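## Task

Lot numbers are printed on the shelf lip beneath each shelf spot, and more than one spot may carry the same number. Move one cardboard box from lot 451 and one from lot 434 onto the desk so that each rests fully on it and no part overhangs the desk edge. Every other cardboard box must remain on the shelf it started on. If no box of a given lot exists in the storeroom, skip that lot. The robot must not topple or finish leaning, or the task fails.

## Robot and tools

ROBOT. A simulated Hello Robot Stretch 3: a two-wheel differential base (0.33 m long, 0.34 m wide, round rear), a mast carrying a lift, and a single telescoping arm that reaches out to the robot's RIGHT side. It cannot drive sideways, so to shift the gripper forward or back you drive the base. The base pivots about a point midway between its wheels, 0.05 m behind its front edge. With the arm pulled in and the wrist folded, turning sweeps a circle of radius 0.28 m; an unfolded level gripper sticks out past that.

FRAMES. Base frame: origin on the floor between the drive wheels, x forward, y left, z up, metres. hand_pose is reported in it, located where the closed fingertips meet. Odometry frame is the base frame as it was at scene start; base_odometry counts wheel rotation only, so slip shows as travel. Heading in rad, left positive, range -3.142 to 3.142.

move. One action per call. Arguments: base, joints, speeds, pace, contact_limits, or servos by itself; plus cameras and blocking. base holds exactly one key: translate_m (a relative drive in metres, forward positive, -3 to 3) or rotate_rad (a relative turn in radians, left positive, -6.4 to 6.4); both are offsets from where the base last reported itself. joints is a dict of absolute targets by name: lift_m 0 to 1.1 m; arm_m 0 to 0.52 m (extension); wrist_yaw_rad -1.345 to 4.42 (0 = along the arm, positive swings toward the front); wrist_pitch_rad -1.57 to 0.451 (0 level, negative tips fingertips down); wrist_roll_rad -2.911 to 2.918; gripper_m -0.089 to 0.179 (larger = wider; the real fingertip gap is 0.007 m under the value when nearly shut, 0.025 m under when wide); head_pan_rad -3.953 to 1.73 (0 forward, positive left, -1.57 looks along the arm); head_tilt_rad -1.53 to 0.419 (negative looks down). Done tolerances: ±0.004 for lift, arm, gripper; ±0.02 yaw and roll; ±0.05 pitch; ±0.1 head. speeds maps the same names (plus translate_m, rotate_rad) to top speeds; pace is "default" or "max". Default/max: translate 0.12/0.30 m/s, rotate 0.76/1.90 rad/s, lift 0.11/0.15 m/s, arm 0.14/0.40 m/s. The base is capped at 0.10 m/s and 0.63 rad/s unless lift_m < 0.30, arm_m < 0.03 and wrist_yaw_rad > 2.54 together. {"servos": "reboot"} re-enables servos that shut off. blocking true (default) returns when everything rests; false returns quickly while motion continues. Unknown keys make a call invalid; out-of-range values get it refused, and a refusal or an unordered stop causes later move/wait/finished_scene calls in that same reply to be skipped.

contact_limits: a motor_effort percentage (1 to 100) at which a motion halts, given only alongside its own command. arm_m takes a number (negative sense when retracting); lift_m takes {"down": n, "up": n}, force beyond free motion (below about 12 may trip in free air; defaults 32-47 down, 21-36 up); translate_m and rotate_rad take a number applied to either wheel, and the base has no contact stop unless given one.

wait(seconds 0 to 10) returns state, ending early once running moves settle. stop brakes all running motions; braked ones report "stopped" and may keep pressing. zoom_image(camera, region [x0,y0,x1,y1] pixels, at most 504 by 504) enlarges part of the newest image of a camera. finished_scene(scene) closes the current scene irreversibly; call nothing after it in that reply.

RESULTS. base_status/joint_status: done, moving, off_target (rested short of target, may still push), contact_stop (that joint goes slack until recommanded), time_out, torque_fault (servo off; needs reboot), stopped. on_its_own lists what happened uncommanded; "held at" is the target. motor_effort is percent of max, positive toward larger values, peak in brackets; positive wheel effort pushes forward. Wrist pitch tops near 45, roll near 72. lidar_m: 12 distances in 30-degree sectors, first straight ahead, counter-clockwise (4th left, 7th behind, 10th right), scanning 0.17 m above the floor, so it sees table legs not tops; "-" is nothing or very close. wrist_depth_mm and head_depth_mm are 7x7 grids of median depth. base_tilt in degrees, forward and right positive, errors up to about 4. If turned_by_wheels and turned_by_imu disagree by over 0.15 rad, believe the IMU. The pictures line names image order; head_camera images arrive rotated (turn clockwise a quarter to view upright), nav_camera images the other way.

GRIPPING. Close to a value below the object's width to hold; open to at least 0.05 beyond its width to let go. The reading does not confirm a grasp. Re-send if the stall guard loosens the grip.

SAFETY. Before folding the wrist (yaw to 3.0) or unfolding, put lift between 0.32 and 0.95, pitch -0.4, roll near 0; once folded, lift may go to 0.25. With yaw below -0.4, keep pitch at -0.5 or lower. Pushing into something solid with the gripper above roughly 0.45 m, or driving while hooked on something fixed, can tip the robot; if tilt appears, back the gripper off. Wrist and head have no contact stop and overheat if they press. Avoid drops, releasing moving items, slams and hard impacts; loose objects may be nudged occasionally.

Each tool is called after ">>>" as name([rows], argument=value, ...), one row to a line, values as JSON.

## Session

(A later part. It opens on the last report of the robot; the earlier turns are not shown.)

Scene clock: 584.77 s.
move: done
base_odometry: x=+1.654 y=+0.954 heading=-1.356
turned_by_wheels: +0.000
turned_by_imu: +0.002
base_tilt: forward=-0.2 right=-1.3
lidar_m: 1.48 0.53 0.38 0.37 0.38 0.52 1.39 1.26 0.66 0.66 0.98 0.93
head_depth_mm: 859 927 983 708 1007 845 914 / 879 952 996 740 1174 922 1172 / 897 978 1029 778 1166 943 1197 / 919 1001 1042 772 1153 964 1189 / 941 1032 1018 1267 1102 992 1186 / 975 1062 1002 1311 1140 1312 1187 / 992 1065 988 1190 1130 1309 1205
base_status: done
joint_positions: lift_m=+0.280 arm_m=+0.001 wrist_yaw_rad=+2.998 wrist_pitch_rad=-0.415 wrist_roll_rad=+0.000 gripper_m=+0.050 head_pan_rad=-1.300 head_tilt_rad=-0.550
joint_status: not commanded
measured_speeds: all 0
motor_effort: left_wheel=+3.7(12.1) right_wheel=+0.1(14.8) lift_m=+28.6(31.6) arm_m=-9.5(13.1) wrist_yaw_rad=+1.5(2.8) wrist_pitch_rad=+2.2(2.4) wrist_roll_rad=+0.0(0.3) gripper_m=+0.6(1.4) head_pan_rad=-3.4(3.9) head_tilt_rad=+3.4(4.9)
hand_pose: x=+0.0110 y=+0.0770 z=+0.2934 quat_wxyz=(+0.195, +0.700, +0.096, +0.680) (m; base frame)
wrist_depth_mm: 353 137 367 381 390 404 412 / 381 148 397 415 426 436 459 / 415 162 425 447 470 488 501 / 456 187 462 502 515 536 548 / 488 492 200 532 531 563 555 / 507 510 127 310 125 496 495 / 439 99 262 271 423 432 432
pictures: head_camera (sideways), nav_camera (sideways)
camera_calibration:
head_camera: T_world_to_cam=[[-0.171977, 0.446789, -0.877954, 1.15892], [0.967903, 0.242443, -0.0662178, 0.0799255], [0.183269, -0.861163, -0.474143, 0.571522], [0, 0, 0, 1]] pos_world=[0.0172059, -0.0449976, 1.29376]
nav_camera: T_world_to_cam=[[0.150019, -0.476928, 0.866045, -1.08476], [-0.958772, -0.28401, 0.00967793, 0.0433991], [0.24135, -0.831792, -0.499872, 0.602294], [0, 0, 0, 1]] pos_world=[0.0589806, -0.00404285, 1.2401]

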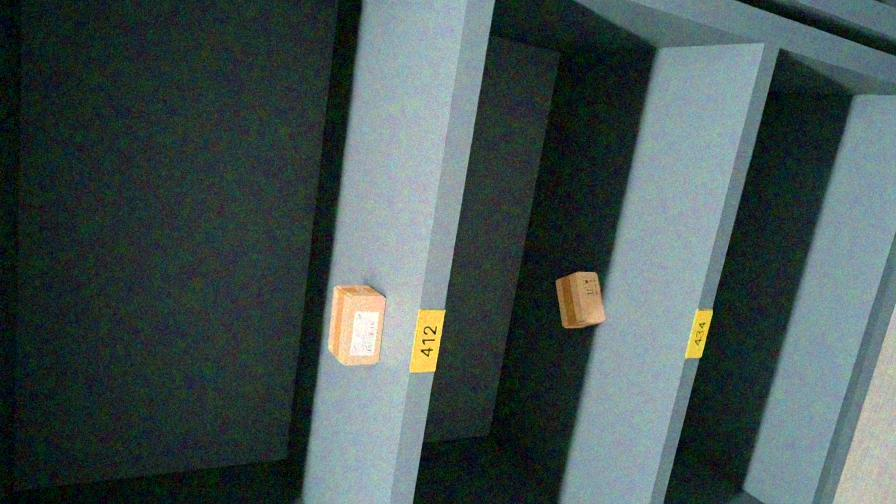

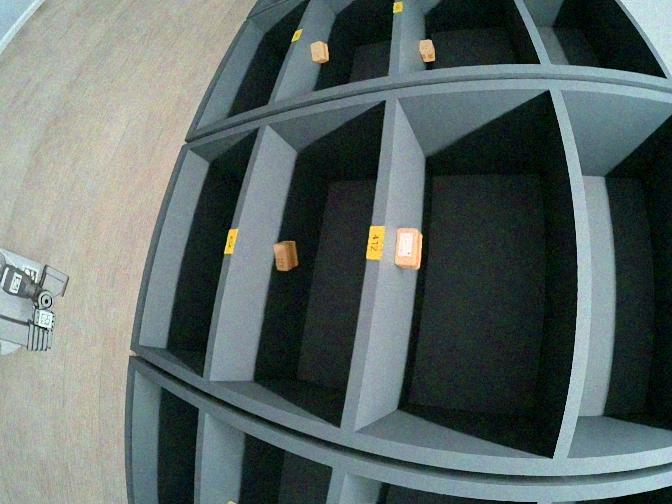

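>>> move(base={"rotate_rad": -0.498}, joints={"lift_m": 0.64, "wrist_pitch_rad": -0.4}, pace="max", cameras=[])

>>> move(base={"translate_m": 0.201}, pace="max", cameras=[])

>>> move(base={"rotate_rad": 0.498}, joints={"wrist_yaw_rad": 0.5, "gripper_m": 0.179, "head_pan_rad": -1.57}, pace="max", cameras=[])

>>> move(joints={"arm_m": 0.25}, cameras=["head_camera", "wrist_camera"])

Scene clock: 646.43 s.
move: done
base_odometry: x=+1.654 y=+0.954 heading=-1.854
turned_by_wheels: -0.498
turned_by_imu: -0.489
base_tilt: forward=-0.4 right=-1.1
lidar_m: 0.94 1.33 0.51 0.38 0.37 0.39 0.54 1.56 1.26 0.66 0.66 0.95
head_depth_mm: 988 1082 1088 1351 1176 1376 1239 / 957 1055 1072 1305 1175 1333 1216 / 543 597 663 730 1078 1009 1198 / 544 587 651 718 813 931 1085 / 863 938 936 758 1099 957 1190 / 871 951 994 747 1135 926 1176 / 849 925 974 695 1133 893 1178
base_status: done
joint_positions: lift_m=+0.640 arm_m=+0.001 wrist_yaw_rad=+2.998 wrist_pitch_rad=-0.415 wrist_roll_rad=+0.000 gripper_m=+0.050 head_pan_rad=-1.300 head_tilt_rad=-0.550
joint_status: all done
measured_speeds: all 0
motor_effort: left_wheel=+6.6(14.0) right_wheel=-9.0(14.2) lift_m=+28.0(34.4) arm_m=-10.9(11.4) wrist_yaw_rad=+1.1(2.7) wrist_pitch_rad=+2.2(4.2) wrist_roll_rad=+0.1(0.4) gripper_m=+0.8(1.3) head_pan_rad=-2.7(3.6) head_tilt_rad=+1.7(3.1)
hand_pose: x=+0.0110 y=+0.0769 z=+0.6534 quat_wxyz=(+0.195, +0.700, +0.096, +0.680) (m; base frame)
wrist_depth_mm: 295 137 384 451 525 - - / 317 148 415 483 - - - / 340 162 441 516 - - - / 362 186 470 - - - - / 383 420 200 - 154 - - / 413 461 126 - 125 920 925 / 442 462 262 798 785 802 793
pictures: none
No camera images: "cameras" was empty.

Scene clock: 649.40 s.
move: done
base_odometry: x=+1.598 y=+0.761 heading=-1.854
turned_by_wheels: +0.000
turned_by_imu: +0.000
base_tilt: forward=-0.2 right=-1.3
lidar_m: 0.79 1.68 0.65 0.48 0.47 0.49 0.67 1.96 1.37 0.63 0.99 0.74
head_depth_mm: 530 544 590 656 763 953 1207 / 648 668 689 659 753 848 1011 / 823 872 887 687 990 903 1099 / 833 905 963 679 1155 906 1169 / 812 885 938 636 1142 901 1128 / 790 861 919 631 1112 898 1102 / 778 843 897 616 1085 890 1089
base_status: done
joint_positions: lift_m=+0.640 arm_m=+0.001 wrist_yaw_rad=+2.998 wrist_pitch_rad=-0.415 wrist_roll_rad=+0.000 gripper_m=+0.050 head_pan_rad=-1.300 head_tilt_rad=-0.550
joint_status: not commanded
measured_speeds: all 0
motor_effort: left_wheel=+3.1(13.0) right_wheel=+7.7(8.7) lift_m=+24.3(28.9) arm_m=-12.5(13.4) wrist_yaw_rad=+1.6(3.0) wrist_pitch_rad=+2.2(2.4) wrist_roll_rad=+0.0(0.3) gripper_m=+0.2(1.1) head_pan_rad=-2.2(3.3) head_tilt_rad=+1.9(2.6)
hand_pose: x=+0.0110 y=+0.0769 z=+0.6534 quat_wxyz=(+0.195, +0.700, +0.096, +0.680) (m; base frame)
wrist_depth_mm: 364 137 472 530 - - - / 392 147 508 - - - - / 420 162 170 - - - - / 447 186 188 - - - - / 475 516 197 - - - - / 502 - 126 872 125 908 910 / 529 99 271 807 788 802 801
pictures: none
No camera images: "cameras" was empty.

Scene clock: 651.23 s.
move: done
base_odometry: x=+1.598 y=+0.761 heading=-1.356
turned_by_wheels: +0.498
turned_by_imu: +0.490
base_tilt: forward=-0.3 right=-1.3
lidar_m: 1.86 0.67 0.48 0.47 0.48 0.65 1.77 1.37 0.63 0.99 0.74 0.77
head_depth_mm: 807 864 866 663 847 836 881 / 813 884 947 657 1106 915 1071 / 812 882 946 651 1159 909 1139 / 807 881 940 641 1149 904 1110 / 809 880 937 635 1145 902 1127 / 804 878 928 629 1140 895 1124 / 805 879 926 625 1129 892 1120
base_status: done
joint_positions: lift_m=+0.640 arm_m=+0.001 wrist_yaw_rad=+0.503 wrist_pitch_rad=-0.415 wrist_roll_rad=+0.000 gripper_m=+0.179 head_pan_rad=-1.576 head_tilt_rad=-0.550
joint_status: all done
measured_speeds: all 0
motor_effort: left_wheel=-8.7(12.9) right_wheel=+8.8(13.2) lift_m=+26.0(26.3) arm_m=-12.6(13.5) wrist_yaw_rad=-2.6(8.2) wrist_pitch_rad=+2.3(2.4) wrist_roll_rad=+0.1(0.3) gripper_m=+0.3(85.0) head_pan_rad=+3.5(4.3) head_tilt_rad=+0.8(1.8)
hand_pose: x=+0.0869 y=-0.3425 z=+0.6534 quat_wxyz=(+0.707, +0.313, -0.633, +0.031) (m; base frame)
wrist_depth_mm: - 492 - - - - - / - 521 - - - - - / - 631 518 502 494 494 512 / - - - 448 411 410 403 / - - - - 382 355 336 / 123 144 833 - - - 300 / 789 796 802 - - - 105
pictures: none
No camera images: "cameras" was empty.

Scene clock: 654.30 s.
move: done
base_odometry: x=+1.598 y=+0.761 heading=-1.356
turned_by_wheels: +0.000
turned_by_imu: +0.000
base_tilt: forward=-0.3 right=-1.3
lidar_m: 1.87 0.67 0.48 0.46 0.48 0.65 1.77 1.37 0.63 0.99 0.74 0.76
head_depth_mm: 813 861 881 662 859 844 886 / 810 885 946 659 1121 915 459 / 811 881 943 650 1153 530 538 / 809 880 945 642 1151 608 594 / 805 878 937 637 1142 663 1130 / 805 878 926 629 1135 897 1120 / 805 876 922 623 1126 890 1125
base_status: not commanded
joint_positions: lift_m=+0.640 arm_m=+0.250 wrist_yaw_rad=+0.503 wrist_pitch_rad=-0.415 wrist_roll_rad=+0.000 gripper_m=+0.179 head_pan_rad=-1.570 head_tilt_rad=-0.550
joint_status: all done
measured_speeds: all 0
motor_effort: left_wheel=-8.4(9.3) right_wheel=+8.2(9.1) lift_m=+28.8(29.3) arm_m=+13.2(15.6) wrist_yaw_rad=-3.2(4.9) wrist_pitch_rad=+2.2(2.4) wrist_roll_rad=+0.2(0.3) gripper_m=+0.6(1.2) head_pan_rad=+4.0(4.1) head_tilt_rad=+0.0(1.5)
hand_pose: x=+0.0869 y=-0.5920 z=+0.6534 quat_wxyz=(+0.707, +0.313, -0.633, +0.031) (m; base frame)
wrist_depth_mm: 397 469 - - - - - / 408 480 - - - - - / 423 487 498 494 494 468 - / 418 421 417 394 325 407 401 / 360 347 344 341 331 340 336 / - 278 293 291 289 289 287 / 118 262 255 254 253 245 105
pictures: head_camera (sideways), wrist_camera
camera_calibration:
head_camera: T_world_to_cam=[[-0.0465918, 0.476492, -0.877943, 1.15816], [0.997501, -0.0245427, -0.0662568, 0.079754], [-0.0531179, -0.878836, -0.474158, 0.572966], [0, 0, 0, 1]] pos_world=[0.00484068, -0.0463533, 1.29376]
wrist_camera: T_world_to_cam=[[-0.857462, -0.513934, -0.0251231, -0.20671], [-0.279599, 0.506367, -0.815731, 0.889623], [0.431953, -0.692434, -0.577886, 0.0963232], [0, 0, 0, 1]] pos_world=[0.0298843, -0.490013, 0.776163]

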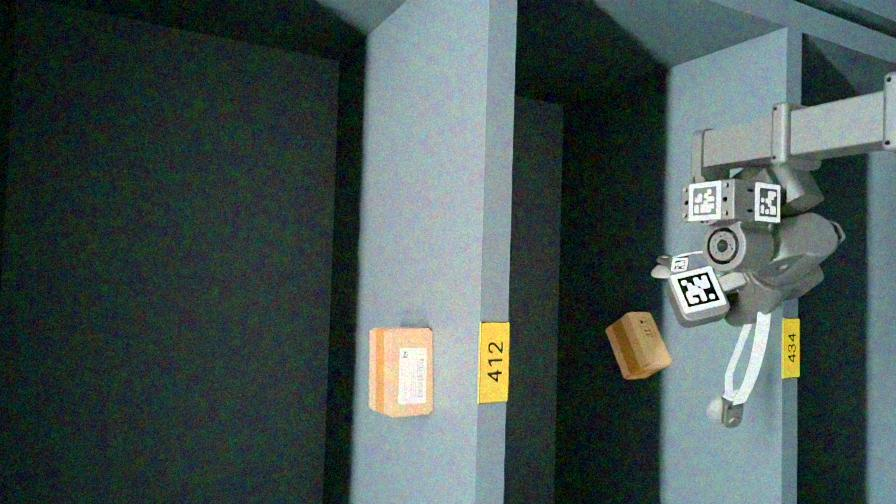

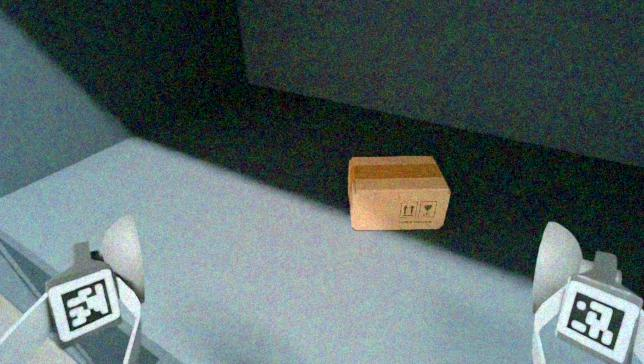

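>>> move(base={"translate_m": 0.035}, joints={"arm_m": 0.43}, cameras=["wrist_camera"])

Scene clock: 663.40 s.
move: done
base_odometry: x=+1.606 y=+0.727 heading=-1.356
turned_by_wheels: +0.000
turned_by_imu: +0.000
base_tilt: forward=-0.4 right=-1.1
lidar_m: 1.87 0.67 0.48 0.47 0.48 0.65 1.76 1.41 0.65 0.99 0.72 0.76
head_depth_mm: 815 887 927 662 946 883 899 / 812 882 948 655 1157 890 456 / 811 883 941 650 1081 690 1108 / 807 881 941 643 744 854 1138 / 807 880 935 634 1141 903 1128 / 810 879 925 629 1133 896 1125 / 806 876 928 623 1127 887 1123
base_status: done
joint_positions: lift_m=+0.640 arm_m=+0.430 wrist_yaw_rad=+0.503 wrist_pitch_rad=-0.415 wrist_roll_rad=+0.000 gripper_m=+0.179 head_pan_rad=-1.570 head_tilt_rad=-0.550
joint_status: all done
measured_speeds: all 0
motor_effort: left_wheel=+5.6(8.3) right_wheel=+5.3(11.9) lift_m=+25.1(31.2) arm_m=+12.4(15.9) wrist_yaw_rad=-4.4(4.4) wrist_pitch_rad=+2.3(2.4) wrist_roll_rad=+0.1(0.3) gripper_m=+1.0(1.1) head_pan_rad=+3.4(3.9) head_tilt_rad=-1.5(2.1)
hand_pose: x=+0.0868 y=-0.7720 z=+0.6534 quat_wxyz=(+0.707, +0.313, -0.633, +0.031) (m; base frame)
wrist_depth_mm: 370 437 - - - - - / 377 456 - - - - - / 396 479 499 - - - - / 398 416 413 412 393 - - / 350 346 345 343 337 337 - / 123 277 292 291 289 286 285 / 245 250 254 201 210 244 105
pictures: wrist_camera
camera_calibration:
wrist_camera: T_world_to_cam=[[-0.857545, -0.513795, -0.0251149, -0.299129], [-0.279515, 0.506396, -0.815742, 0.980794], [0.431842, -0.692515, -0.577871, -0.0283777], [0, 0, 0, 1]] pos_world=[0.0298844, -0.670013, 0.776163]

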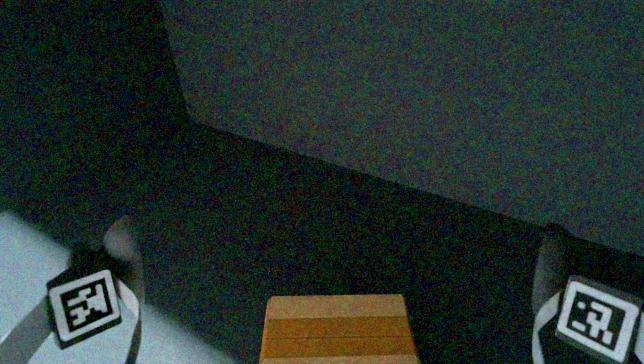

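>>> move(joints={"lift_m": 0.554}, speeds={"lift_m": 0.06}, contact_limits={"lift_m": {"down": 15}}, cameras=["wrist_camera"])

>>> move(joints={"gripper_m": 0.06}, cameras=["wrist_camera"])

Scene clock: 679.80 s.
move: done
base_odometry: x=+1.606 y=+0.727 heading=-1.356
turned_by_wheels: +0.000
turned_by_imu: +0.000
base_tilt: forward=-0.2 right=-1.1
lidar_m: 1.87 0.67 0.48 0.47 0.48 0.65 1.76 1.40 0.65 0.99 0.72 0.76
head_depth_mm: 815 890 924 662 947 884 902 / 811 884 945 656 1154 919 815 / 809 884 946 648 1154 697 576 / 809 882 941 641 1145 750 1130 / 808 880 940 636 1149 873 1132 / 805 878 928 630 1133 894 1122 / 807 878 922 625 1127 892 1119
base_status: not commanded
joint_positions: lift_m=+0.554 arm_m=+0.430 wrist_yaw_rad=+0.503 wrist_pitch_rad=-0.415 wrist_roll_rad=+0.000 gripper_m=+0.179 head_pan_rad=-1.570 head_tilt_rad=-0.550
joint_status: all done
measured_speeds: all 0
motor_effort: left_wheel=+6.0(6.3) right_wheel=+4.8(6.0) lift_m=+25.4(25.4) arm_m=+10.2(11.7) wrist_yaw_rad=-3.9(4.4) wrist_pitch_rad=+2.3(2.4) wrist_roll_rad=-0.1(0.3) gripper_m=+1.2(1.2) head_pan_rad=+3.4(3.6) head_tilt_rad=-2.5(3.1)
contact_limits: lift_m down 15 (down: maximum 72; up: maximum 65)
hand_pose: x=+0.0868 y=-0.7720 z=+0.5674 quat_wxyz=(+0.707, +0.313, -0.633, +0.031) (m; base frame)
wrist_depth_mm: 366 434 - - - - - / 379 435 427 - - - - / 344 342 340 335 316 309 - / 271 271 267 265 262 260 259 / 224 213 207 147 152 217 221 / 122 144 134 134 131 184 183 / 157 164 155 147 148 160 107
pictures: wrist_camera
camera_calibration:
wrist_camera: T_world_to_cam=[[-0.857545, -0.513795, -0.0251149, -0.301292], [-0.279515, 0.506396, -0.815742, 0.910559], [0.431842, -0.692515, -0.577871, -0.0781324], [0, 0, 0, 1]] pos_world=[0.0298844, -0.670013, 0.690063]

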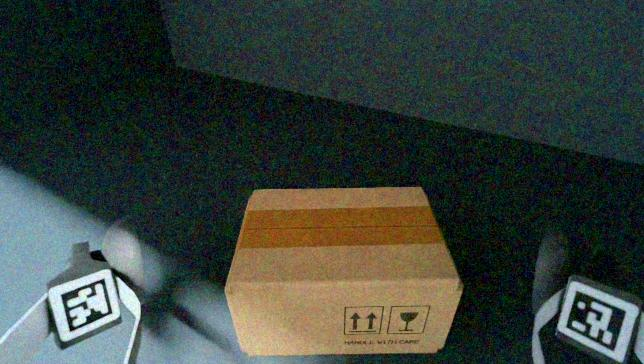

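Scene clock: 681.53 s.
move: done
base_odometry: x=+1.606 y=+0.727 heading=-1.356
turned_by_wheels: +0.000
turned_by_imu: +0.000
base_tilt: forward=-0.4 right=-1.3
lidar_m: 1.86 0.67 0.48 0.46 0.48 0.65 1.77 1.41 0.65 0.99 0.72 0.76
head_depth_mm: 815 887 925 664 947 884 898 / 810 881 946 656 1157 918 816 / 813 883 944 649 1151 696 578 / 809 882 942 642 1147 747 1129 / 808 880 936 637 1152 875 1122 / 804 877 926 627 1135 894 1122 / 804 878 924 624 1131 891 1115
base_status: not commanded
joint_positions: lift_m=+0.554 arm_m=+0.430 wrist_yaw_rad=+0.501 wrist_pitch_rad=-0.412 wrist_roll_rad=+0.000 gripper_m=+0.061 head_pan_rad=-1.570 head_tilt_rad=-0.550
joint_status: all done
measured_speeds: all 0
motor_effort: left_wheel=+5.5(6.2) right_wheel=+5.1(5.7) lift_m=+27.5(30.8) arm_m=+8.9(10.2) wrist_yaw_rad=-2.2(4.7) wrist_pitch_rad=+1.8(2.4) wrist_roll_rad=+0.1(0.3) gripper_m=-13.1(86.8) head_pan_rad=+3.2(3.6) head_tilt_rad=-1.9(3.5)
contact_limits: lift_m down 15 (down: maximum 72; up: maximum 65)
hand_pose: x=+0.0866 y=-0.7725 z=+0.5679 quat_wxyz=(+0.707, +0.312, -0.634, +0.031) (m; base frame)
wrist_depth_mm: 369 434 - - - - - / 383 439 434 - - - - / 347 345 340 340 320 314 - / 273 271 268 267 265 262 260 / 225 224 150 148 147 217 215 / 191 189 135 135 134 180 185 / 170 157 156 155 155 154 165
pictures: wrist_camera
camera_calibration:
wrist_camera: T_world_to_cam=[[-0.858461, -0.512265, -0.0250698, -0.300484], [-0.277595, 0.505187, -0.817146, 0.910897], [0.43126, -0.694529, -0.575886, -0.0806435], [0, 0, 0, 1]] pos_world=[0.0296845, -0.670111, 0.690361]

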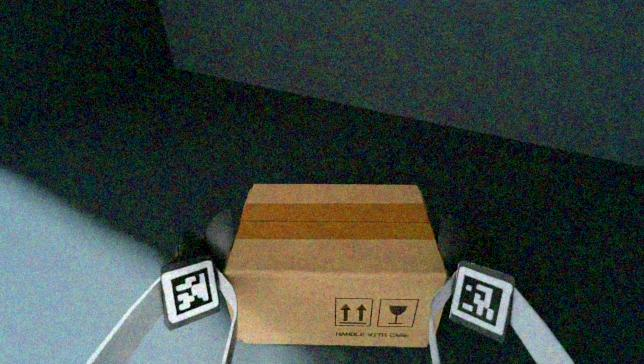

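>>> move(joints={"lift_m": 0.62}, cameras=["wrist_camera"])

>>> move(joints={"arm_m": 0.02}, speeds={"arm_m": 0.2}, cameras=["wrist_camera"])

Scene clock: 725.43 s.
move: done
base_odometry: x=+1.606 y=+0.727 heading=-1.356
turned_by_wheels: +0.000
turned_by_imu: +0.000
base_tilt: forward=-0.3 right=-1.0
lidar_m: 1.86 0.67 0.48 0.47 0.48 0.65 1.77 1.41 0.65 0.99 0.72 0.76
head_depth_mm: 814 886 923 664 946 887 897 / 811 883 946 655 1156 915 492 / 807 884 949 649 1081 684 1115 / 807 877 945 642 1147 854 1136 / 804 879 942 635 1144 901 1125 / 808 877 926 629 1138 896 1119 / 802 877 927 624 1127 893 1116
base_status: not commanded
joint_positions: lift_m=+0.620 arm_m=+0.430 wrist_yaw_rad=+0.501 wrist_pitch_rad=-0.421 wrist_roll_rad=+0.000 gripper_m=+0.061 head_pan_rad=-1.570 head_tilt_rad=-0.550
joint_status: all done
measured_speeds: all 0
motor_effort: left_wheel=+6.0(6.0) right_wheel=+4.4(5.8) lift_m=+31.1(33.2) arm_m=+5.8(7.4) wrist_yaw_rad=-1.4(2.3) wrist_pitch_rad=+3.4(3.7) wrist_roll_rad=+0.2(0.3) gripper_m=-12.7(13.4) head_pan_rad=+2.5(3.3) head_tilt_rad=-4.2(4.8)
hand_pose: x=+0.0861 y=-0.7715 z=+0.6319 quat_wxyz=(+0.707, +0.315, -0.633, +0.028) (m; base frame)
wrist_depth_mm: 366 436 - - - - - / 379 458 - - - - - / 398 455 472 427 - - - / 382 378 374 372 355 338 - / 314 312 152 151 150 305 301 / 269 260 136 136 135 253 261 / 239 220 219 154 156 122 227
pictures: wrist_camera
camera_calibration:
wrist_camera: T_world_to_cam=[[-0.858553, -0.512098, -0.0253633, -0.298464], [-0.281067, 0.51144, -0.812054, 0.9645], [0.428822, -0.690062, -0.583032, -0.0346253], [0, 0, 0, 1]] pos_world=[0.0296899, -0.67002, 0.755468]

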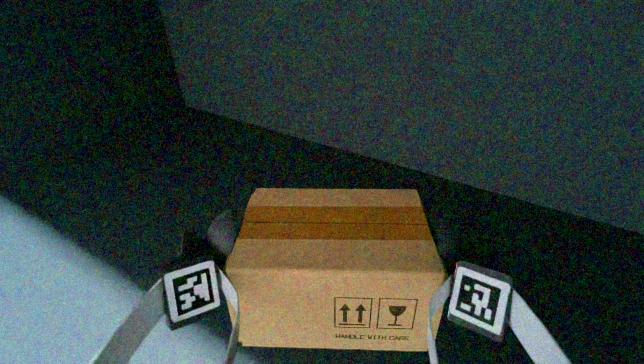

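Scene clock: 729.20 s.
move: done
base_odometry: x=+1.606 y=+0.727 heading=-1.356
turned_by_wheels: +0.000
turned_by_imu: +0.000
base_tilt: forward=-0.3 right=-1.2
lidar_m: 1.86 0.66 0.48 0.46 0.48 0.65 1.76 1.41 0.65 0.99 0.72 0.77
head_depth_mm: 815 885 925 665 948 884 901 / 809 886 944 657 1156 917 1122 / 811 882 944 649 1152 912 1149 / 809 881 945 642 1148 907 1137 / 810 880 938 638 1145 898 807 / 805 879 932 632 1135 895 1125 / 804 879 926 624 1128 892 1118
base_status: not commanded
joint_positions: lift_m=+0.620 arm_m=+0.020 wrist_yaw_rad=+0.501 wrist_pitch_rad=-0.422 wrist_roll_rad=+0.000 gripper_m=+0.061 head_pan_rad=-1.570 head_tilt_rad=-0.550
joint_status: all done
measured_speeds: all 0
motor_effort: left_wheel=+5.2(6.2) right_wheel=+4.9(5.7) lift_m=+25.8(32.0) arm_m=-12.4(14.7) wrist_yaw_rad=-2.2(3.2) wrist_pitch_rad=+3.5(3.7) wrist_roll_rad=+0.3(0.3) gripper_m=-12.9(13.2) head_pan_rad=+2.6(3.6) head_tilt_rad=-4.2(5.8)
hand_pose: x=+0.0861 y=-0.3615 z=+0.6319 quat_wxyz=(+0.707, +0.315, -0.633, +0.028) (m; base frame)
wrist_depth_mm: - 457 - - - - - / - 490 - - - - 543 / - 581 489 474 467 459 456 / - - - 392 372 369 365 / - - 152 151 150 318 307 / 920 125 136 136 135 123 290 / 797 744 755 152 151 112 -
pictures: wrist_camera
camera_calibration:
wrist_camera: T_world_to_cam=[[-0.858569, -0.512067, -0.0254281, -0.0884494], [-0.281164, 0.511735, -0.811834, 0.754643], [0.428726, -0.689866, -0.583335, 0.248525], [0, 0, 0, 1]] pos_world=[0.0296901, -0.260021, 0.755369]

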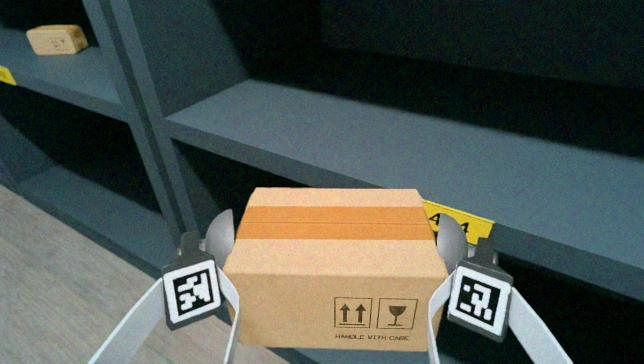

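>>> move(base={"translate_m": -1.3}, joints={"wrist_yaw_rad": 0.0, "lift_m": 0.85, "arm_m": 0.02, "head_pan_rad": -1.57, "head_tilt_rad": -0.5}, cameras=["wrist_camera"])

>>> move(base={"translate_m": -0.69}, cameras=["head_camera", "wrist_camera"])

Scene clock: 772.03 s.
move: done
base_odometry: x=+1.329 y=+1.997 heading=-1.356
turned_by_wheels: +0.000
turned_by_imu: +0.000
base_tilt: forward=-0.3 right=-1.2
lidar_m: 1.82 0.65 0.47 0.45 0.47 0.64 1.06 1.10 1.49 0.55 1.04 1.00
head_depth_mm: 2743 2843 2786 2679 2115 1622 1369 / 2773 2990 3238 2988 2109 1620 1393 / 2702 2897 3212 2991 2083 1614 456 / 652 623 536 581 679 669 310 / 821 887 955 707 1141 941 800 / 817 885 954 698 1138 937 830 / 817 885 953 690 1133 931 826
base_status: done
joint_positions: lift_m=+0.850 arm_m=+0.020 wrist_yaw_rad=+0.003 wrist_pitch_rad=-0.422 wrist_roll_rad=+0.000 gripper_m=+0.061 head_pan_rad=-1.570 head_tilt_rad=-0.500
joint_status: all done
measured_speeds: all 0
motor_effort: left_wheel=-6.7(12.5) right_wheel=-5.2(11.8) lift_m=+30.6(34.1) arm_m=-11.3(14.1) wrist_yaw_rad=-3.1(6.2) wrist_pitch_rad=+3.5(3.7) wrist_roll_rad=+0.2(0.5) gripper_m=-12.8(13.4) head_pan_rad=+1.5(4.1) head_tilt_rad=+4.6(5.1)
hand_pose: x=-0.0209 y=-0.3889 z=+0.8618 quat_wxyz=(+0.692, +0.149, -0.691, -0.147) (m; base frame)
wrist_depth_mm: - - - 263 - - - / - - - 286 - - - / - - - 315 - - - / - - - 179 - - - / 572 596 151 151 150 - - / - - 136 136 135 - - / - - 149 153 155 125 -
pictures: wrist_camera
camera_calibration:
wrist_camera: T_world_to_cam=[[-0.998892, -0.0396045, -0.0254177, -0.00772737], [-0.00249986, 0.584015, -0.811739, 0.959198], [0.0469929, -0.810776, -0.583467, 0.354684], [0, 0, 0, 1]] pos_world=[-0.0219886, -0.272923, 0.985369]

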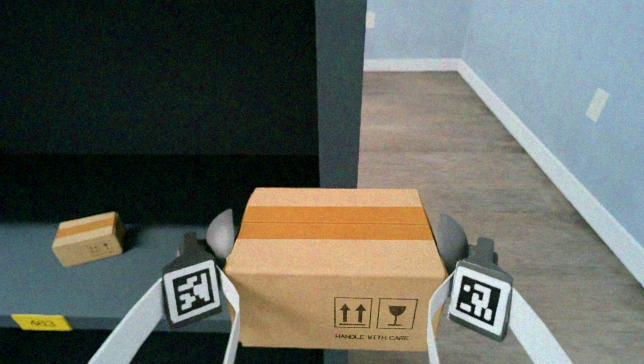

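Scene clock: 780.07 s.
move: done
base_odometry: x=+1.182 y=+2.672 heading=-1.356
turned_by_wheels: +0.000
turned_by_imu: +0.000
base_tilt: forward=-0.4 right=-1.1
lidar_m: 1.79 0.64 0.47 0.45 0.46 0.40 0.38 0.39 0.53 1.44 0.91 0.85
head_depth_mm: 1066 1044 1028 1008 996 978 974 / 1562 1524 1477 1448 1407 1379 1315 / 2723 2744 2649 2541 2022 1614 456 / 2735 2965 3215 2919 2081 1595 310 / 2754 2912 3209 2892 2061 1591 1231 / 2737 2955 3195 2882 2057 1586 1294 / 2704 2937 3208 2865 2015 1577 1284
base_status: done
joint_positions: lift_m=+0.850 arm_m=+0.020 wrist_yaw_rad=+0.003 wrist_pitch_rad=-0.422 wrist_roll_rad=+0.000 gripper_m=+0.061 head_pan_rad=-1.570 head_tilt_rad=-0.500
joint_status: not commanded
measured_speeds: all 0
motor_effort: left_wheel=-8.9(13.1) right_wheel=-2.5(11.4) lift_m=+29.9(31.6) arm_m=-9.2(11.4) wrist_yaw_rad=-2.9(4.7) wrist_pitch_rad=+3.5(3.7) wrist_roll_rad=+0.1(0.4) gripper_m=-12.9(13.3) head_pan_rad=+1.8(2.2) head_tilt_rad=+3.9(5.0)
hand_pose: x=-0.0209 y=-0.3889 z=+0.8618 quat_wxyz=(+0.692, +0.149, -0.691, -0.147) (m; base frame)
wrist_depth_mm: - - - - - 632 478 / - - - - - 643 476 / - - - - - 634 472 / - - - - - 630 474 / - - 152 151 150 588 476 / - 123 136 136 135 590 474 / - 988 980 154 155 118 473
pictures: head_camera (sideways), wrist_camera
camera_calibration:
head_camera: T_world_to_cam=[[-0.0466155, 0.432317, -0.900516, 1.18757], [0.99751, -0.0276101, -0.0648914, 0.0779895], [-0.052917, -0.901299, -0.429954, 0.515478], [0, 0, 0, 1]] pos_world=[0.00484119, -0.0466526, 1.29612]
wrist_camera: T_world_to_cam=[[-0.998897, -0.039523, -0.0253601, -0.00776185], [-0.00249902, 0.584015, -0.811739, 0.959198], [0.0468931, -0.81078, -0.58347, 0.354684], [0, 0, 0, 1]] pos_world=[-0.0219884, -0.272923, 0.985369]

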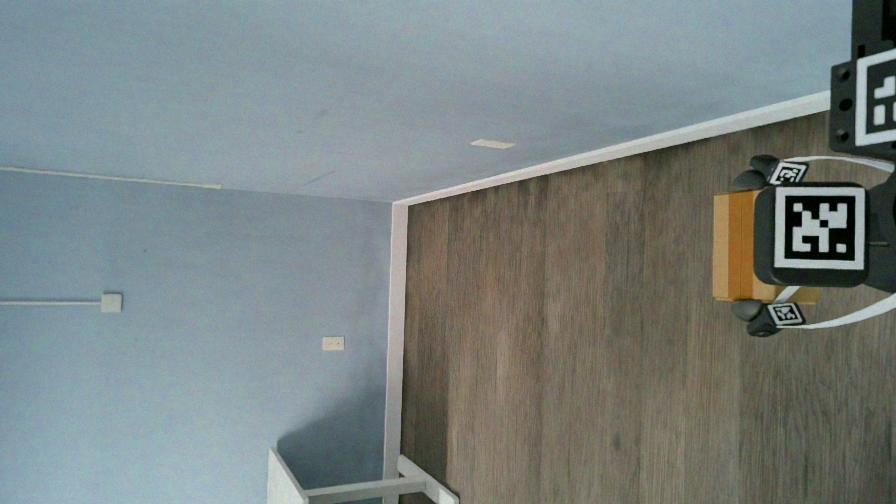

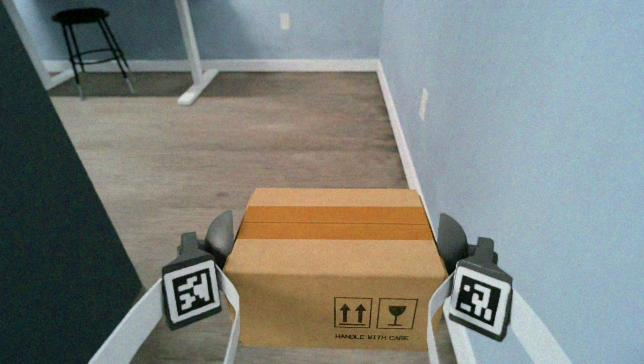

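>>> move(base={"rotate_rad": 1.747}, joints={"arm_m": 0.005}, cameras=["head_camera", "wrist_camera"])

Scene clock: 797.77 s.
move: done
base_odometry: x=+1.182 y=+2.672 heading=+0.390
turned_by_wheels: +1.747
turned_by_imu: +1.718
base_tilt: forward=-0.3 right=-1.2
lidar_m: 0.45 0.47 0.38 0.38 0.41 0.65 3.01 0.85 1.61 1.11 0.56 0.45
head_depth_mm: 3484 3025 3140 2549 2081 1629 1321 / 3550 3905 - 2996 2092 1619 1349 / 3641 3918 - 2992 2097 1608 441 / 2488 2817 3235 2800 2079 1605 297 / 1524 1623 1753 1909 1905 1593 1207 / 1085 1141 1197 1267 1353 1433 1289 / 847 879 915 956 998 1045 1103
base_status: done
joint_positions: lift_m=+0.850 arm_m=+0.005 wrist_yaw_rad=+0.003 wrist_pitch_rad=-0.422 wrist_roll_rad=+0.000 gripper_m=+0.061 head_pan_rad=-1.570 head_tilt_rad=-0.500
joint_status: all done
measured_speeds: all 0
motor_effort: left_wheel=-9.2(13.2) right_wheel=+10.1(11.8) lift_m=+29.6(30.7) arm_m=-12.8(14.6) wrist_yaw_rad=-2.1(4.6) wrist_pitch_rad=+3.7(3.7) wrist_roll_rad=+0.0(0.3) gripper_m=-12.5(13.3) head_pan_rad=+0.9(1.8) head_tilt_rad=+2.9(4.9)
hand_pose: x=-0.0209 y=-0.3739 z=+0.8618 quat_wxyz=(+0.692, +0.149, -0.691, -0.147) (m; base frame)
wrist_depth_mm: 447 530 - - - - - / 453 539 - - - - - / 461 - - - - - - / 471 - - - - - - / 476 - 151 151 150 - - / 483 - 136 136 135 - - / 460 - 157 154 155 125 -
pictures: head_camera (sideways), wrist_camera
camera_calibration:
head_camera: T_world_to_cam=[[-0.0466209, 0.432196, -0.900574, 1.18764], [0.99751, -0.0276147, -0.0648918, 0.0779898], [-0.0529151, -0.901357, -0.429833, 0.515318], [0, 0, 0, 1]] pos_world=[0.00484117, -0.0466531, 1.29612]
wrist_camera: T_world_to_cam=[[-0.998902, -0.0393807, -0.0253818, -0.00711094], [-0.00239567, 0.583973, -0.81177, 0.95046], [0.0467903, -0.810817, -0.583426, 0.36679], [0, 0, 0, 1]] pos_world=[-0.0219884, -0.257923, 0.985369]

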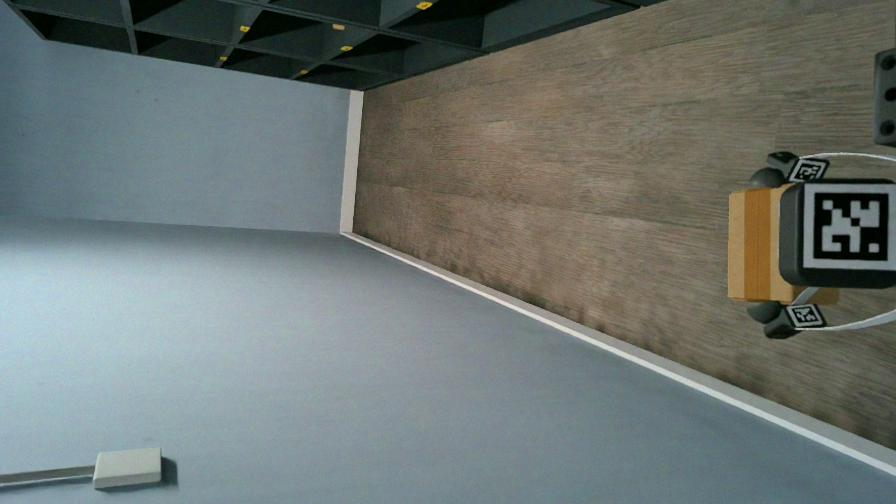

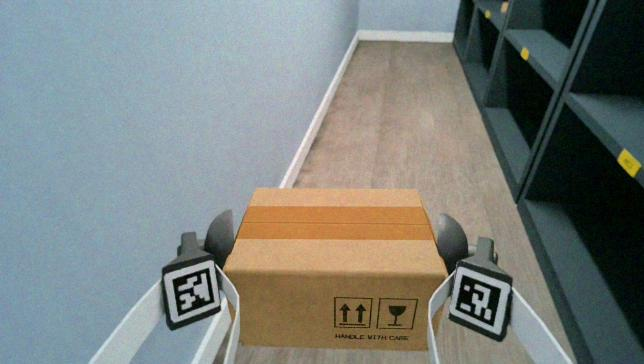

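>>> move(base={"translate_m": -1.2})

>>> move(base={"translate_m": -1.2})

>>> move(base={"translate_m": -0.42}, cameras=["head_camera", "wrist_camera"])

Scene clock: 836.73 s.
move: done
base_odometry: x=+0.072 y=+2.215 heading=+0.390
turned_by_wheels: +0.000
turned_by_imu: -0.001
base_tilt: forward=-0.3 right=-1.3
lidar_m: 1.39 0.70 0.56 0.56 0.61 0.94 2.12 1.87 3.53 0.49 0.50 1.63
head_depth_mm: 3378 3501 3801 3047 2126 1636 1331 / 3367 3612 3924 3015 2104 1620 1353 / 2550 3490 3799 2968 2090 1595 441 / 862 978 1127 1332 1648 1545 297 / 519 556 602 657 723 767 728 / 384 412 447 490 542 607 692 / 378 410 448 494 552 621 715
base_status: done
joint_positions: lift_m=+0.850 arm_m=+0.005 wrist_yaw_rad=+0.003 wrist_pitch_rad=-0.422 wrist_roll_rad=+0.000 gripper_m=+0.061 head_pan_rad=-1.570 head_tilt_rad=-0.500
joint_status: not commanded
measured_speeds: all 0
motor_effort: left_wheel=-7.2(12.8) right_wheel=-3.9(11.4) lift_m=+28.5(30.1) arm_m=-10.8(13.1) wrist_yaw_rad=-2.1(4.3) wrist_pitch_rad=+3.5(3.7) wrist_roll_rad=+0.0(0.3) gripper_m=-12.7(13.3) head_pan_rad=+0.2(1.5) head_tilt_rad=+2.2(4.1)
hand_pose: x=-0.0209 y=-0.3739 z=+0.8618 quat_wxyz=(+0.692, +0.149, -0.691, -0.147) (m; base frame)
wrist_depth_mm: 227 220 306 - - - - / 249 237 310 - - - - / 283 264 320 - - - - / 308 294 306 179 - - - / - - 152 151 151 - - / - - 136 136 135 - - / - - 151 153 155 125 -
pictures: none

Scene clock: 849.87 s.
move: done
base_odometry: x=-1.038 y=+1.759 heading=+0.390
turned_by_wheels: +0.000
turned_by_imu: -0.001
base_tilt: forward=-0.3 right=-1.2
lidar_m: 1.85 0.92 0.74 0.74 0.81 0.96 0.95 0.84 0.84 3.35 1.66 1.37
head_depth_mm: 3188 3424 3675 1372 955 757 1335 / 3270 3429 3733 2553 2025 1629 1346 / 3267 3524 3797 2964 2088 1609 441 / 3258 3525 3735 2933 2066 1584 297 / 3409 3643 - 2939 2044 1588 1202 / 3111 3324 3629 2911 2048 1584 1295 / 2535 2639 2760 2699 2026 1579 1287
base_status: done
joint_positions: lift_m=+0.850 arm_m=+0.005 wrist_yaw_rad=+0.003 wrist_pitch_rad=-0.422 wrist_roll_rad=+0.000 gripper_m=+0.061 head_pan_rad=-1.570 head_tilt_rad=-0.500
joint_status: not commanded
measured_speeds: all 0
motor_effort: left_wheel=-4.9(11.4) right_wheel=-6.2(11.8) lift_m=+27.7(29.1) arm_m=-9.6(11.3) wrist_yaw_rad=-2.9(4.2) wrist_pitch_rad=+3.5(3.7) wrist_roll_rad=-0.1(0.4) gripper_m=-12.7(13.6) head_pan_rad=-0.2(1.0) head_tilt_rad=+1.8(3.0)
hand_pose: x=-0.0209 y=-0.3739 z=+0.8618 quat_wxyz=(+0.692, +0.149, -0.691, -0.147) (m; base frame)
wrist_depth_mm: - - - - - - - / - - - - - - - / - - - - - - - / - - - - - - - / - - 152 151 151 - - / - 125 136 136 135 - - / - 995 991 154 155 125 -
pictures: none

Scene clock: 855.20 s.
move: done
base_odometry: x=-1.426 y=+1.599 heading=+0.390
turned_by_wheels: +0.000
turned_by_imu: +0.000
base_tilt: forward=-0.3 right=-1.2
lidar_m: 1.99 1.00 0.80 0.80 0.67 0.54 0.54 0.59 0.61 1.13 2.17 1.77
head_depth_mm: 3083 2691 2362 1378 954 732 1257 / 3187 3400 3651 1359 948 726 841 / 3253 3491 3632 1339 937 724 440 / 3274 3552 3793 1331 932 719 297 / 3032 3554 3611 2920 927 714 1227 / 3329 3608 3901 2906 2052 735 1293 / 3128 3354 3551 2818 2021 1578 1293
base_status: done
joint_positions: lift_m=+0.850 arm_m=+0.005 wrist_yaw_rad=+0.003 wrist_pitch_rad=-0.422 wrist_roll_rad=+0.000 gripper_m=+0.061 head_pan_rad=-1.570 head_tilt_rad=-0.500
joint_status: not commanded
measured_speeds: all 0
motor_effort: left_wheel=-7.2(11.0) right_wheel=-4.1(11.2) lift_m=+27.1(28.4) arm_m=-8.8(10.0) wrist_yaw_rad=-3.0(4.2) wrist_pitch_rad=+3.5(3.7) wrist_roll_rad=-0.1(0.3) gripper_m=-12.7(13.3) head_pan_rad=-0.7(1.2) head_tilt_rad=+0.6(1.7)
hand_pose: x=-0.0209 y=-0.3739 z=+0.8618 quat_wxyz=(+0.692, +0.149, -0.691, -0.147) (m; base frame)
wrist_depth_mm: - - - - - - - / - - - - - - - / - - - - - - - / - - 456 179 - - - / - - 151 151 151 - - / - 125 136 136 135 123 - / - 991 - 154 152 126 -
pictures: head_camera (sideways), wrist_camera
camera_calibration:
head_camera: T_world_to_cam=[[-0.0466209, 0.432196, -0.900574, 1.18764], [0.99751, -0.0276147, -0.0648918, 0.0779898], [-0.0529151, -0.901357, -0.429833, 0.515318], [0, 0, 0, 1]] pos_world=[0.00484117, -0.0466531, 1.29612]
wrist_camera: T_world_to_cam=[[-0.998902, -0.0393807, -0.0253818, -0.00711094], [-0.00239567, 0.583973, -0.81177, 0.95046], [0.0467903, -0.810817, -0.583426, 0.36679], [0, 0, 0, 1]] pos_world=[-0.0219884, -0.257923, 0.985369]

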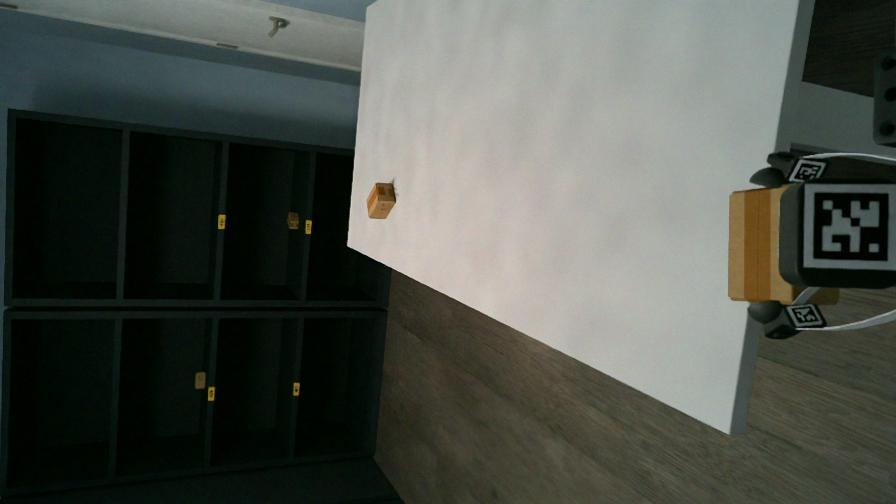

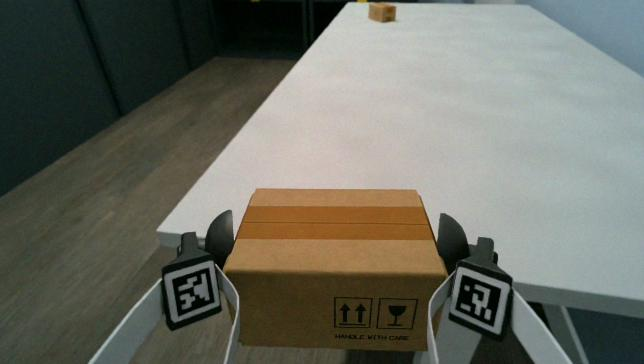

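>>> move(joints={"arm_m": 0.43, "lift_m": 0.79}, cameras=["head_camera", "wrist_camera"])

Scene clock: 876.53 s.
move: done
base_odometry: x=-1.426 y=+1.599 heading=+0.390
turned_by_wheels: +0.000
turned_by_imu: +0.000
base_tilt: forward=-0.2 right=-1.3
lidar_m: 2.00 1.00 0.81 0.80 0.67 0.54 0.54 0.59 0.61 1.13 2.18 1.77
head_depth_mm: 3125 2702 2382 1382 956 712 309 / 3189 3398 3640 1359 875 378 642 / 3233 3511 3672 1347 588 722 1238 / 3283 3519 3783 1336 698 719 1304 / 3070 3490 3684 2936 926 715 1304 / 3380 3593 3885 2872 2056 734 1286 / 3170 3328 3573 2891 2042 1569 1291
base_status: not commanded
joint_positions: lift_m=+0.790 arm_m=+0.430 wrist_yaw_rad=+0.003 wrist_pitch_rad=-0.422 wrist_roll_rad=+0.000 gripper_m=+0.061 head_pan_rad=-1.570 head_tilt_rad=-0.500
joint_status: all done
measured_speeds: all 0
motor_effort: left_wheel=-7.3(7.8) right_wheel=-4.4(5.1) lift_m=+30.6(33.8) arm_m=+13.2(15.4) wrist_yaw_rad=-3.3(4.3) wrist_pitch_rad=+3.7(3.8) wrist_roll_rad=-0.2(0.3) gripper_m=-12.9(13.4) head_pan_rad=-1.2(1.9) head_tilt_rad=-0.4(1.2)
hand_pose: x=-0.0209 y=-0.7988 z=+0.8017 quat_wxyz=(+0.692, +0.149, -0.691, -0.148) (m; base frame)
wrist_depth_mm: - - - - 857 - - / - - - - - - - / - - - - - - - / - - 346 179 - - - / - - 152 151 150 - - / - 124 136 136 135 122 - / - - 149 152 151 112 -
pictures: head_camera (sideways), wrist_camera
camera_calibration:
head_camera: T_world_to_cam=[[-0.0466209, 0.432196, -0.900574, 1.18764], [0.99751, -0.0276147, -0.0648918, 0.0779898], [-0.0529151, -0.901357, -0.429833, 0.515318], [0, 0, 0, 1]] pos_world=[0.00484117, -0.0466531, 1.29612]
wrist_camera: T_world_to_cam=[[-0.998907, -0.0392862, -0.0253455, -0.0253397], [-0.00239338, 0.584379, -0.811477, 1.14995], [0.0466912, -0.810529, -0.583834, -0.0122409], [0, 0, 0, 1]] pos_world=[-0.0219882, -0.682924, 0.925369]

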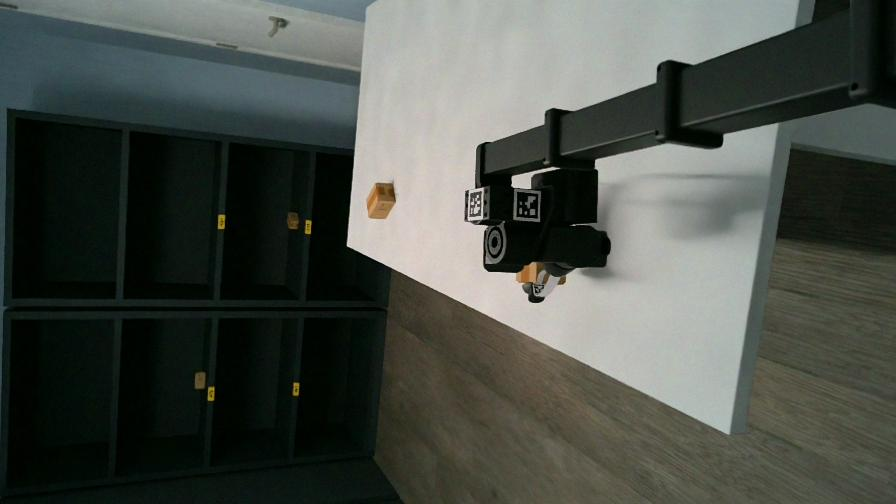

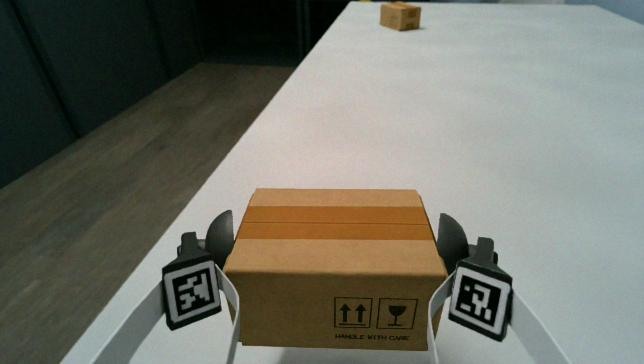

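>>> move(joints={"lift_m": 0.746}, speeds={"lift_m": 0.04}, cameras=["wrist_camera"])

Scene clock: 890.30 s.
move: done
base_odometry: x=-1.426 y=+1.599 heading=+0.390
turned_by_wheels: +0.000
turned_by_imu: +0.000
base_tilt: forward=-0.3 right=-1.2
lidar_m: 1.99 0.99 0.80 0.80 0.67 0.54 0.54 0.59 0.61 1.13 2.17 1.76
head_depth_mm: 3075 2714 2385 1376 956 734 646 / 3208 3389 3672 1359 953 423 356 / 3222 3520 3615 1342 604 698 1250 / 3274 3525 3735 1332 630 718 1304 / 3088 3454 3673 2927 923 716 1297 / 3342 3644 3804 2879 2054 737 1297 / 3158 3369 3528 2848 2049 1566 1287
base_status: not commanded
joint_positions: lift_m=+0.746 arm_m=+0.430 wrist_yaw_rad=+0.003 wrist_pitch_rad=-0.422 wrist_roll_rad=+0.000 gripper_m=+0.061 head_pan_rad=-1.570 head_tilt_rad=-0.500
joint_status: all done
measured_speeds: all 0
motor_effort: left_wheel=-7.3(7.9) right_wheel=-4.4(4.8) lift_m=+25.4(26.6) arm_m=+12.0(13.4) wrist_yaw_rad=-2.5(3.8) wrist_pitch_rad=+3.7(3.8) wrist_roll_rad=+0.1(0.3) gripper_m=-12.4(13.2) head_pan_rad=-1.5(1.9) head_tilt_rad=-0.6(1.2)
hand_pose: x=-0.0209 y=-0.7988 z=+0.7577 quat_wxyz=(+0.692, +0.149, -0.691, -0.148) (m; base frame)
wrist_depth_mm: - - - - - - - / - - - - - - - / - - - - - - - / - - - 177 - - - / - - 151 150 148 - - / - - 136 136 135 122 - / - - 150 151 152 112 -
pictures: wrist_camera
camera_calibration:
wrist_camera: T_world_to_cam=[[-0.998906, -0.0392895, -0.0253477, -0.0264577], [-0.00239614, 0.584426, -0.811444, 1.11417], [0.046695, -0.810495, -0.583881, -0.0379236], [0, 0, 0, 1]] pos_world=[-0.0219882, -0.682924, 0.881269]

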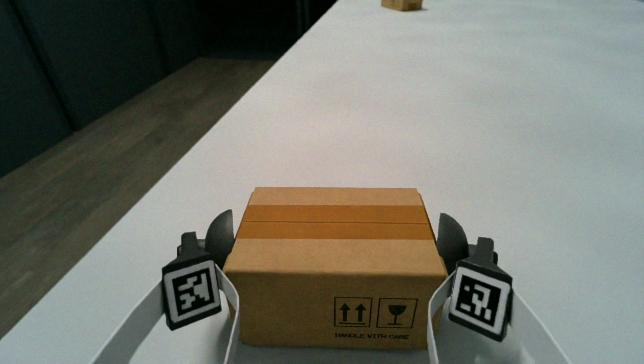

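>>> move(joints={"lift_m": 0.741}, speeds={"lift_m": 0.03}, cameras=["wrist_camera"])

Scene clock: 895.47 s.
move: done
base_odometry: x=-1.426 y=+1.599 heading=+0.390
turned_by_wheels: +0.000
turned_by_imu: +0.000
base_tilt: forward=-0.2 right=-1.1
lidar_m: 2.00 1.00 0.80 0.80 0.67 0.54 0.54 0.59 0.61 1.13 2.18 1.76
head_depth_mm: 3084 2706 2375 1376 962 733 646 / 3188 3470 3728 1358 949 430 356 / 3234 3480 3645 1348 608 698 1244 / 3277 3545 3689 1331 635 719 1307 / 3064 3549 3680 2897 926 716 1298 / 3326 3609 3962 2877 2027 736 1292 / 3156 3349 3527 2868 2031 1570 1294
base_status: not commanded
joint_positions: lift_m=+0.741 arm_m=+0.430 wrist_yaw_rad=+0.003 wrist_pitch_rad=-0.414 wrist_roll_rad=+0.000 gripper_m=+0.061 head_pan_rad=-1.570 head_tilt_rad=-0.500
joint_status: all done
measured_speeds: all 0
motor_effort: left_wheel=-7.3(7.7) right_wheel=-3.9(4.7) lift_m=+21.7(30.0) arm_m=+12.2(12.2) wrist_yaw_rad=-2.5(4.6) wrist_pitch_rad=+2.2(3.6) wrist_roll_rad=+0.0(0.3) gripper_m=-13.3(13.3) head_pan_rad=-1.6(2.0) head_tilt_rad=-1.3(1.5)
hand_pose: x=-0.0209 y=-0.7999 z=+0.7546 quat_wxyz=(+0.693, +0.146, -0.691, -0.145) (m; base frame)
wrist_depth_mm: - - - - - - - / - - - - - - - / - - - - - - - / - - - 173 - - - / - - 150 150 149 - - / - - 136 136 135 122 - / - - 151 154 151 118 -
pictures: wrist_camera
camera_calibration:
wrist_camera: T_world_to_cam=[[-0.998902, -0.0395205, -0.0251643, -0.0268801], [-0.00229674, 0.577761, -0.816202, 1.11045], [0.0467957, -0.815248, -0.577218, -0.0494012], [0, 0, 0, 1]] pos_world=[-0.0219884, -0.682913, 0.877163]

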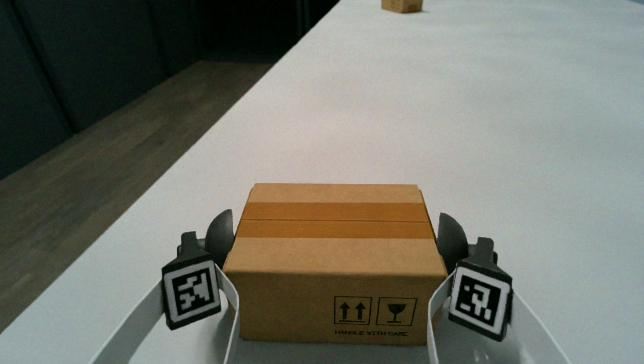

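>>> move(joints={"gripper_m": 0.17}, cameras=["wrist_camera"])

Scene clock: 900.47 s.
move: done
base_odometry: x=-1.426 y=+1.599 heading=+0.390
turned_by_wheels: +0.000
turned_by_imu: +0.000
base_tilt: forward=-0.3 right=-1.1
lidar_m: 1.99 1.00 0.80 0.80 0.67 0.54 0.54 0.59 0.61 1.13 2.18 1.76
head_depth_mm: 3048 2718 2388 1373 953 731 647 / 3171 3448 3675 1361 946 430 357 / 3236 3521 3668 1344 609 701 1248 / 3271 3534 3733 1334 633 719 1304 / 3079 3473 3647 2896 893 715 1307 / 3358 3617 3843 2888 2042 736 1292 / 3171 3335 3622 2850 2032 1576 1289
base_status: not commanded
joint_positions: lift_m=+0.741 arm_m=+0.430 wrist_yaw_rad=+0.003 wrist_pitch_rad=-0.414 wrist_roll_rad=+0.000 gripper_m=+0.170 head_pan_rad=-1.570 head_tilt_rad=-0.500
joint_status: all done
measured_speeds: all 0
motor_effort: left_wheel=-7.1(7.5) right_wheel=-4.3(5.1) lift_m=+30.6(30.6) arm_m=+11.0(11.9) wrist_yaw_rad=-2.7(3.8) wrist_pitch_rad=+2.1(2.2) wrist_roll_rad=+0.0(0.3) gripper_m=+0.7(82.8) head_pan_rad=-2.0(2.1) head_tilt_rad=-1.5(1.9)
hand_pose: x=-0.0209 y=-0.7999 z=+0.7546 quat_wxyz=(+0.693, +0.146, -0.691, -0.145) (m; base frame)
wrist_depth_mm: - - - - - - - / - - - - - - - / - - - - - - - / - - - 173 - - - / - 143 150 149 148 - - / 123 124 137 135 134 - - / - - 153 152 150 - 106
pictures: wrist_camera
camera_calibration:
wrist_camera: T_world_to_cam=[[-0.998902, -0.0395181, -0.0251607, -0.0268817], [-0.00229566, 0.577715, -0.816235, 1.11045], [0.0467918, -0.815282, -0.577171, -0.0494647], [0, 0, 0, 1]] pos_world=[-0.0219884, -0.682913, 0.877163]

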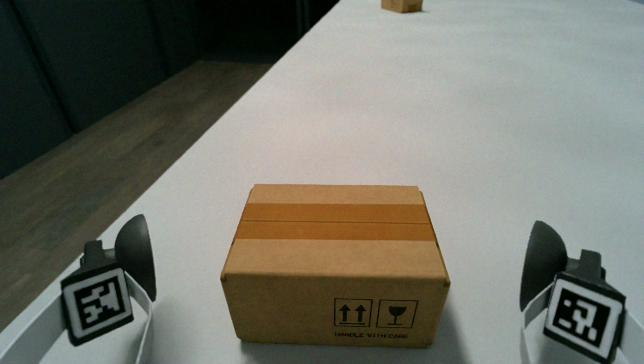

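>>> move(joints={"lift_m": 0.86}, cameras=["head_camera", "wrist_camera"])

Scene clock: 906.33 s.
move: done
base_odometry: x=-1.426 y=+1.599 heading=+0.390
turned_by_wheels: +0.000
turned_by_imu: +0.000
base_tilt: forward=-0.4 right=-1.2
lidar_m: 1.99 1.00 0.80 0.80 0.67 0.54 0.54 0.59 0.61 1.13 2.18 1.76
head_depth_mm: 3107 2738 2382 1366 959 299 - / 3181 3391 3665 1354 382 663 851 / 3207 3515 3653 562 904 723 1249 / 3281 3485 3756 671 887 720 1305 / 3078 3484 3631 2885 922 715 1302 / 3353 3618 3901 2883 2042 736 1284 / 3161 3289 3481 2863 2032 1566 1296
base_status: not commanded
joint_positions: lift_m=+0.860 arm_m=+0.430 wrist_yaw_rad=+0.003 wrist_pitch_rad=-0.414 wrist_roll_rad=+0.000 gripper_m=+0.170 head_pan_rad=-1.570 head_tilt_rad=-0.500
joint_status: all done
measured_speeds: all 0
motor_effort: left_wheel=-7.1(7.8) right_wheel=-4.0(4.9) lift_m=+29.6(33.6) arm_m=+10.4(11.0) wrist_yaw_rad=-2.1(4.4) wrist_pitch_rad=+2.1(2.2) wrist_roll_rad=+0.0(0.3) gripper_m=+0.5(1.4) head_pan_rad=-1.8(2.4) head_tilt_rad=-1.8(2.2)
hand_pose: x=-0.0209 y=-0.7999 z=+0.8736 quat_wxyz=(+0.693, +0.146, -0.691, -0.145) (m; base frame)
wrist_depth_mm: - - - - - - - / - - - - - - - / - - - - - - - / - - - - - - - / - - - - - - - / 123 127 - - - - - / 116 - - 236 230 - 106
pictures: head_camera (sideways), wrist_camera
camera_calibration:
head_camera: T_world_to_cam=[[-0.0466209, 0.432196, -0.900574, 1.18764], [0.99751, -0.0276147, -0.0648918, 0.0779898], [-0.0529151, -0.901357, -0.429833, 0.515318], [0, 0, 0, 1]] pos_world=[0.00484117, -0.0466531, 1.29612]
wrist_camera: T_world_to_cam=[[-0.998902, -0.0395181, -0.0251607, -0.023885], [-0.00229566, 0.577715, -0.816235, 1.20766], [0.0467918, -0.815282, -0.577171, 0.0192764], [0, 0, 0, 1]] pos_world=[-0.0219884, -0.682913, 0.996263]

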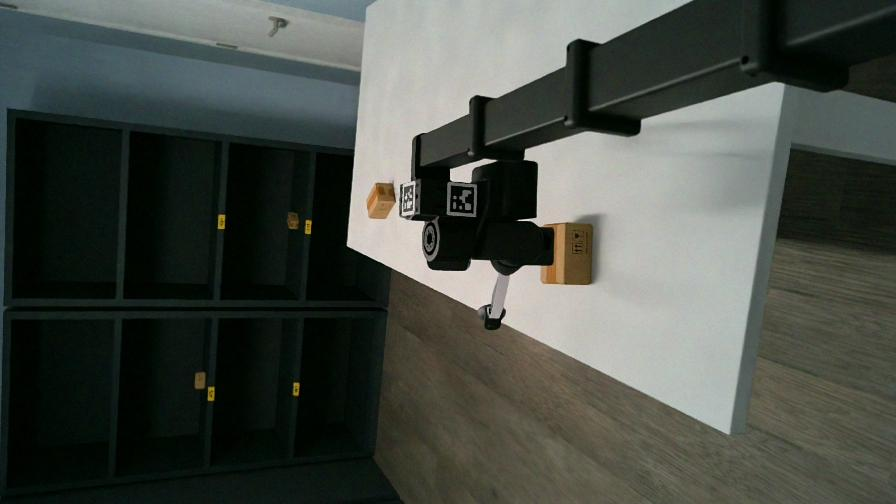

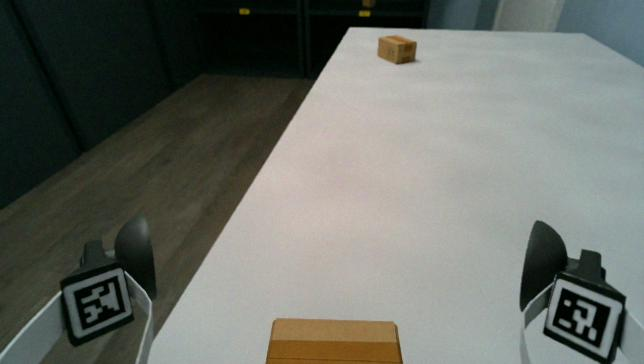

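Both boxes are sitting fully on the desk.

>>> finished_scene(scene=2)

The scene is finished: the task was done.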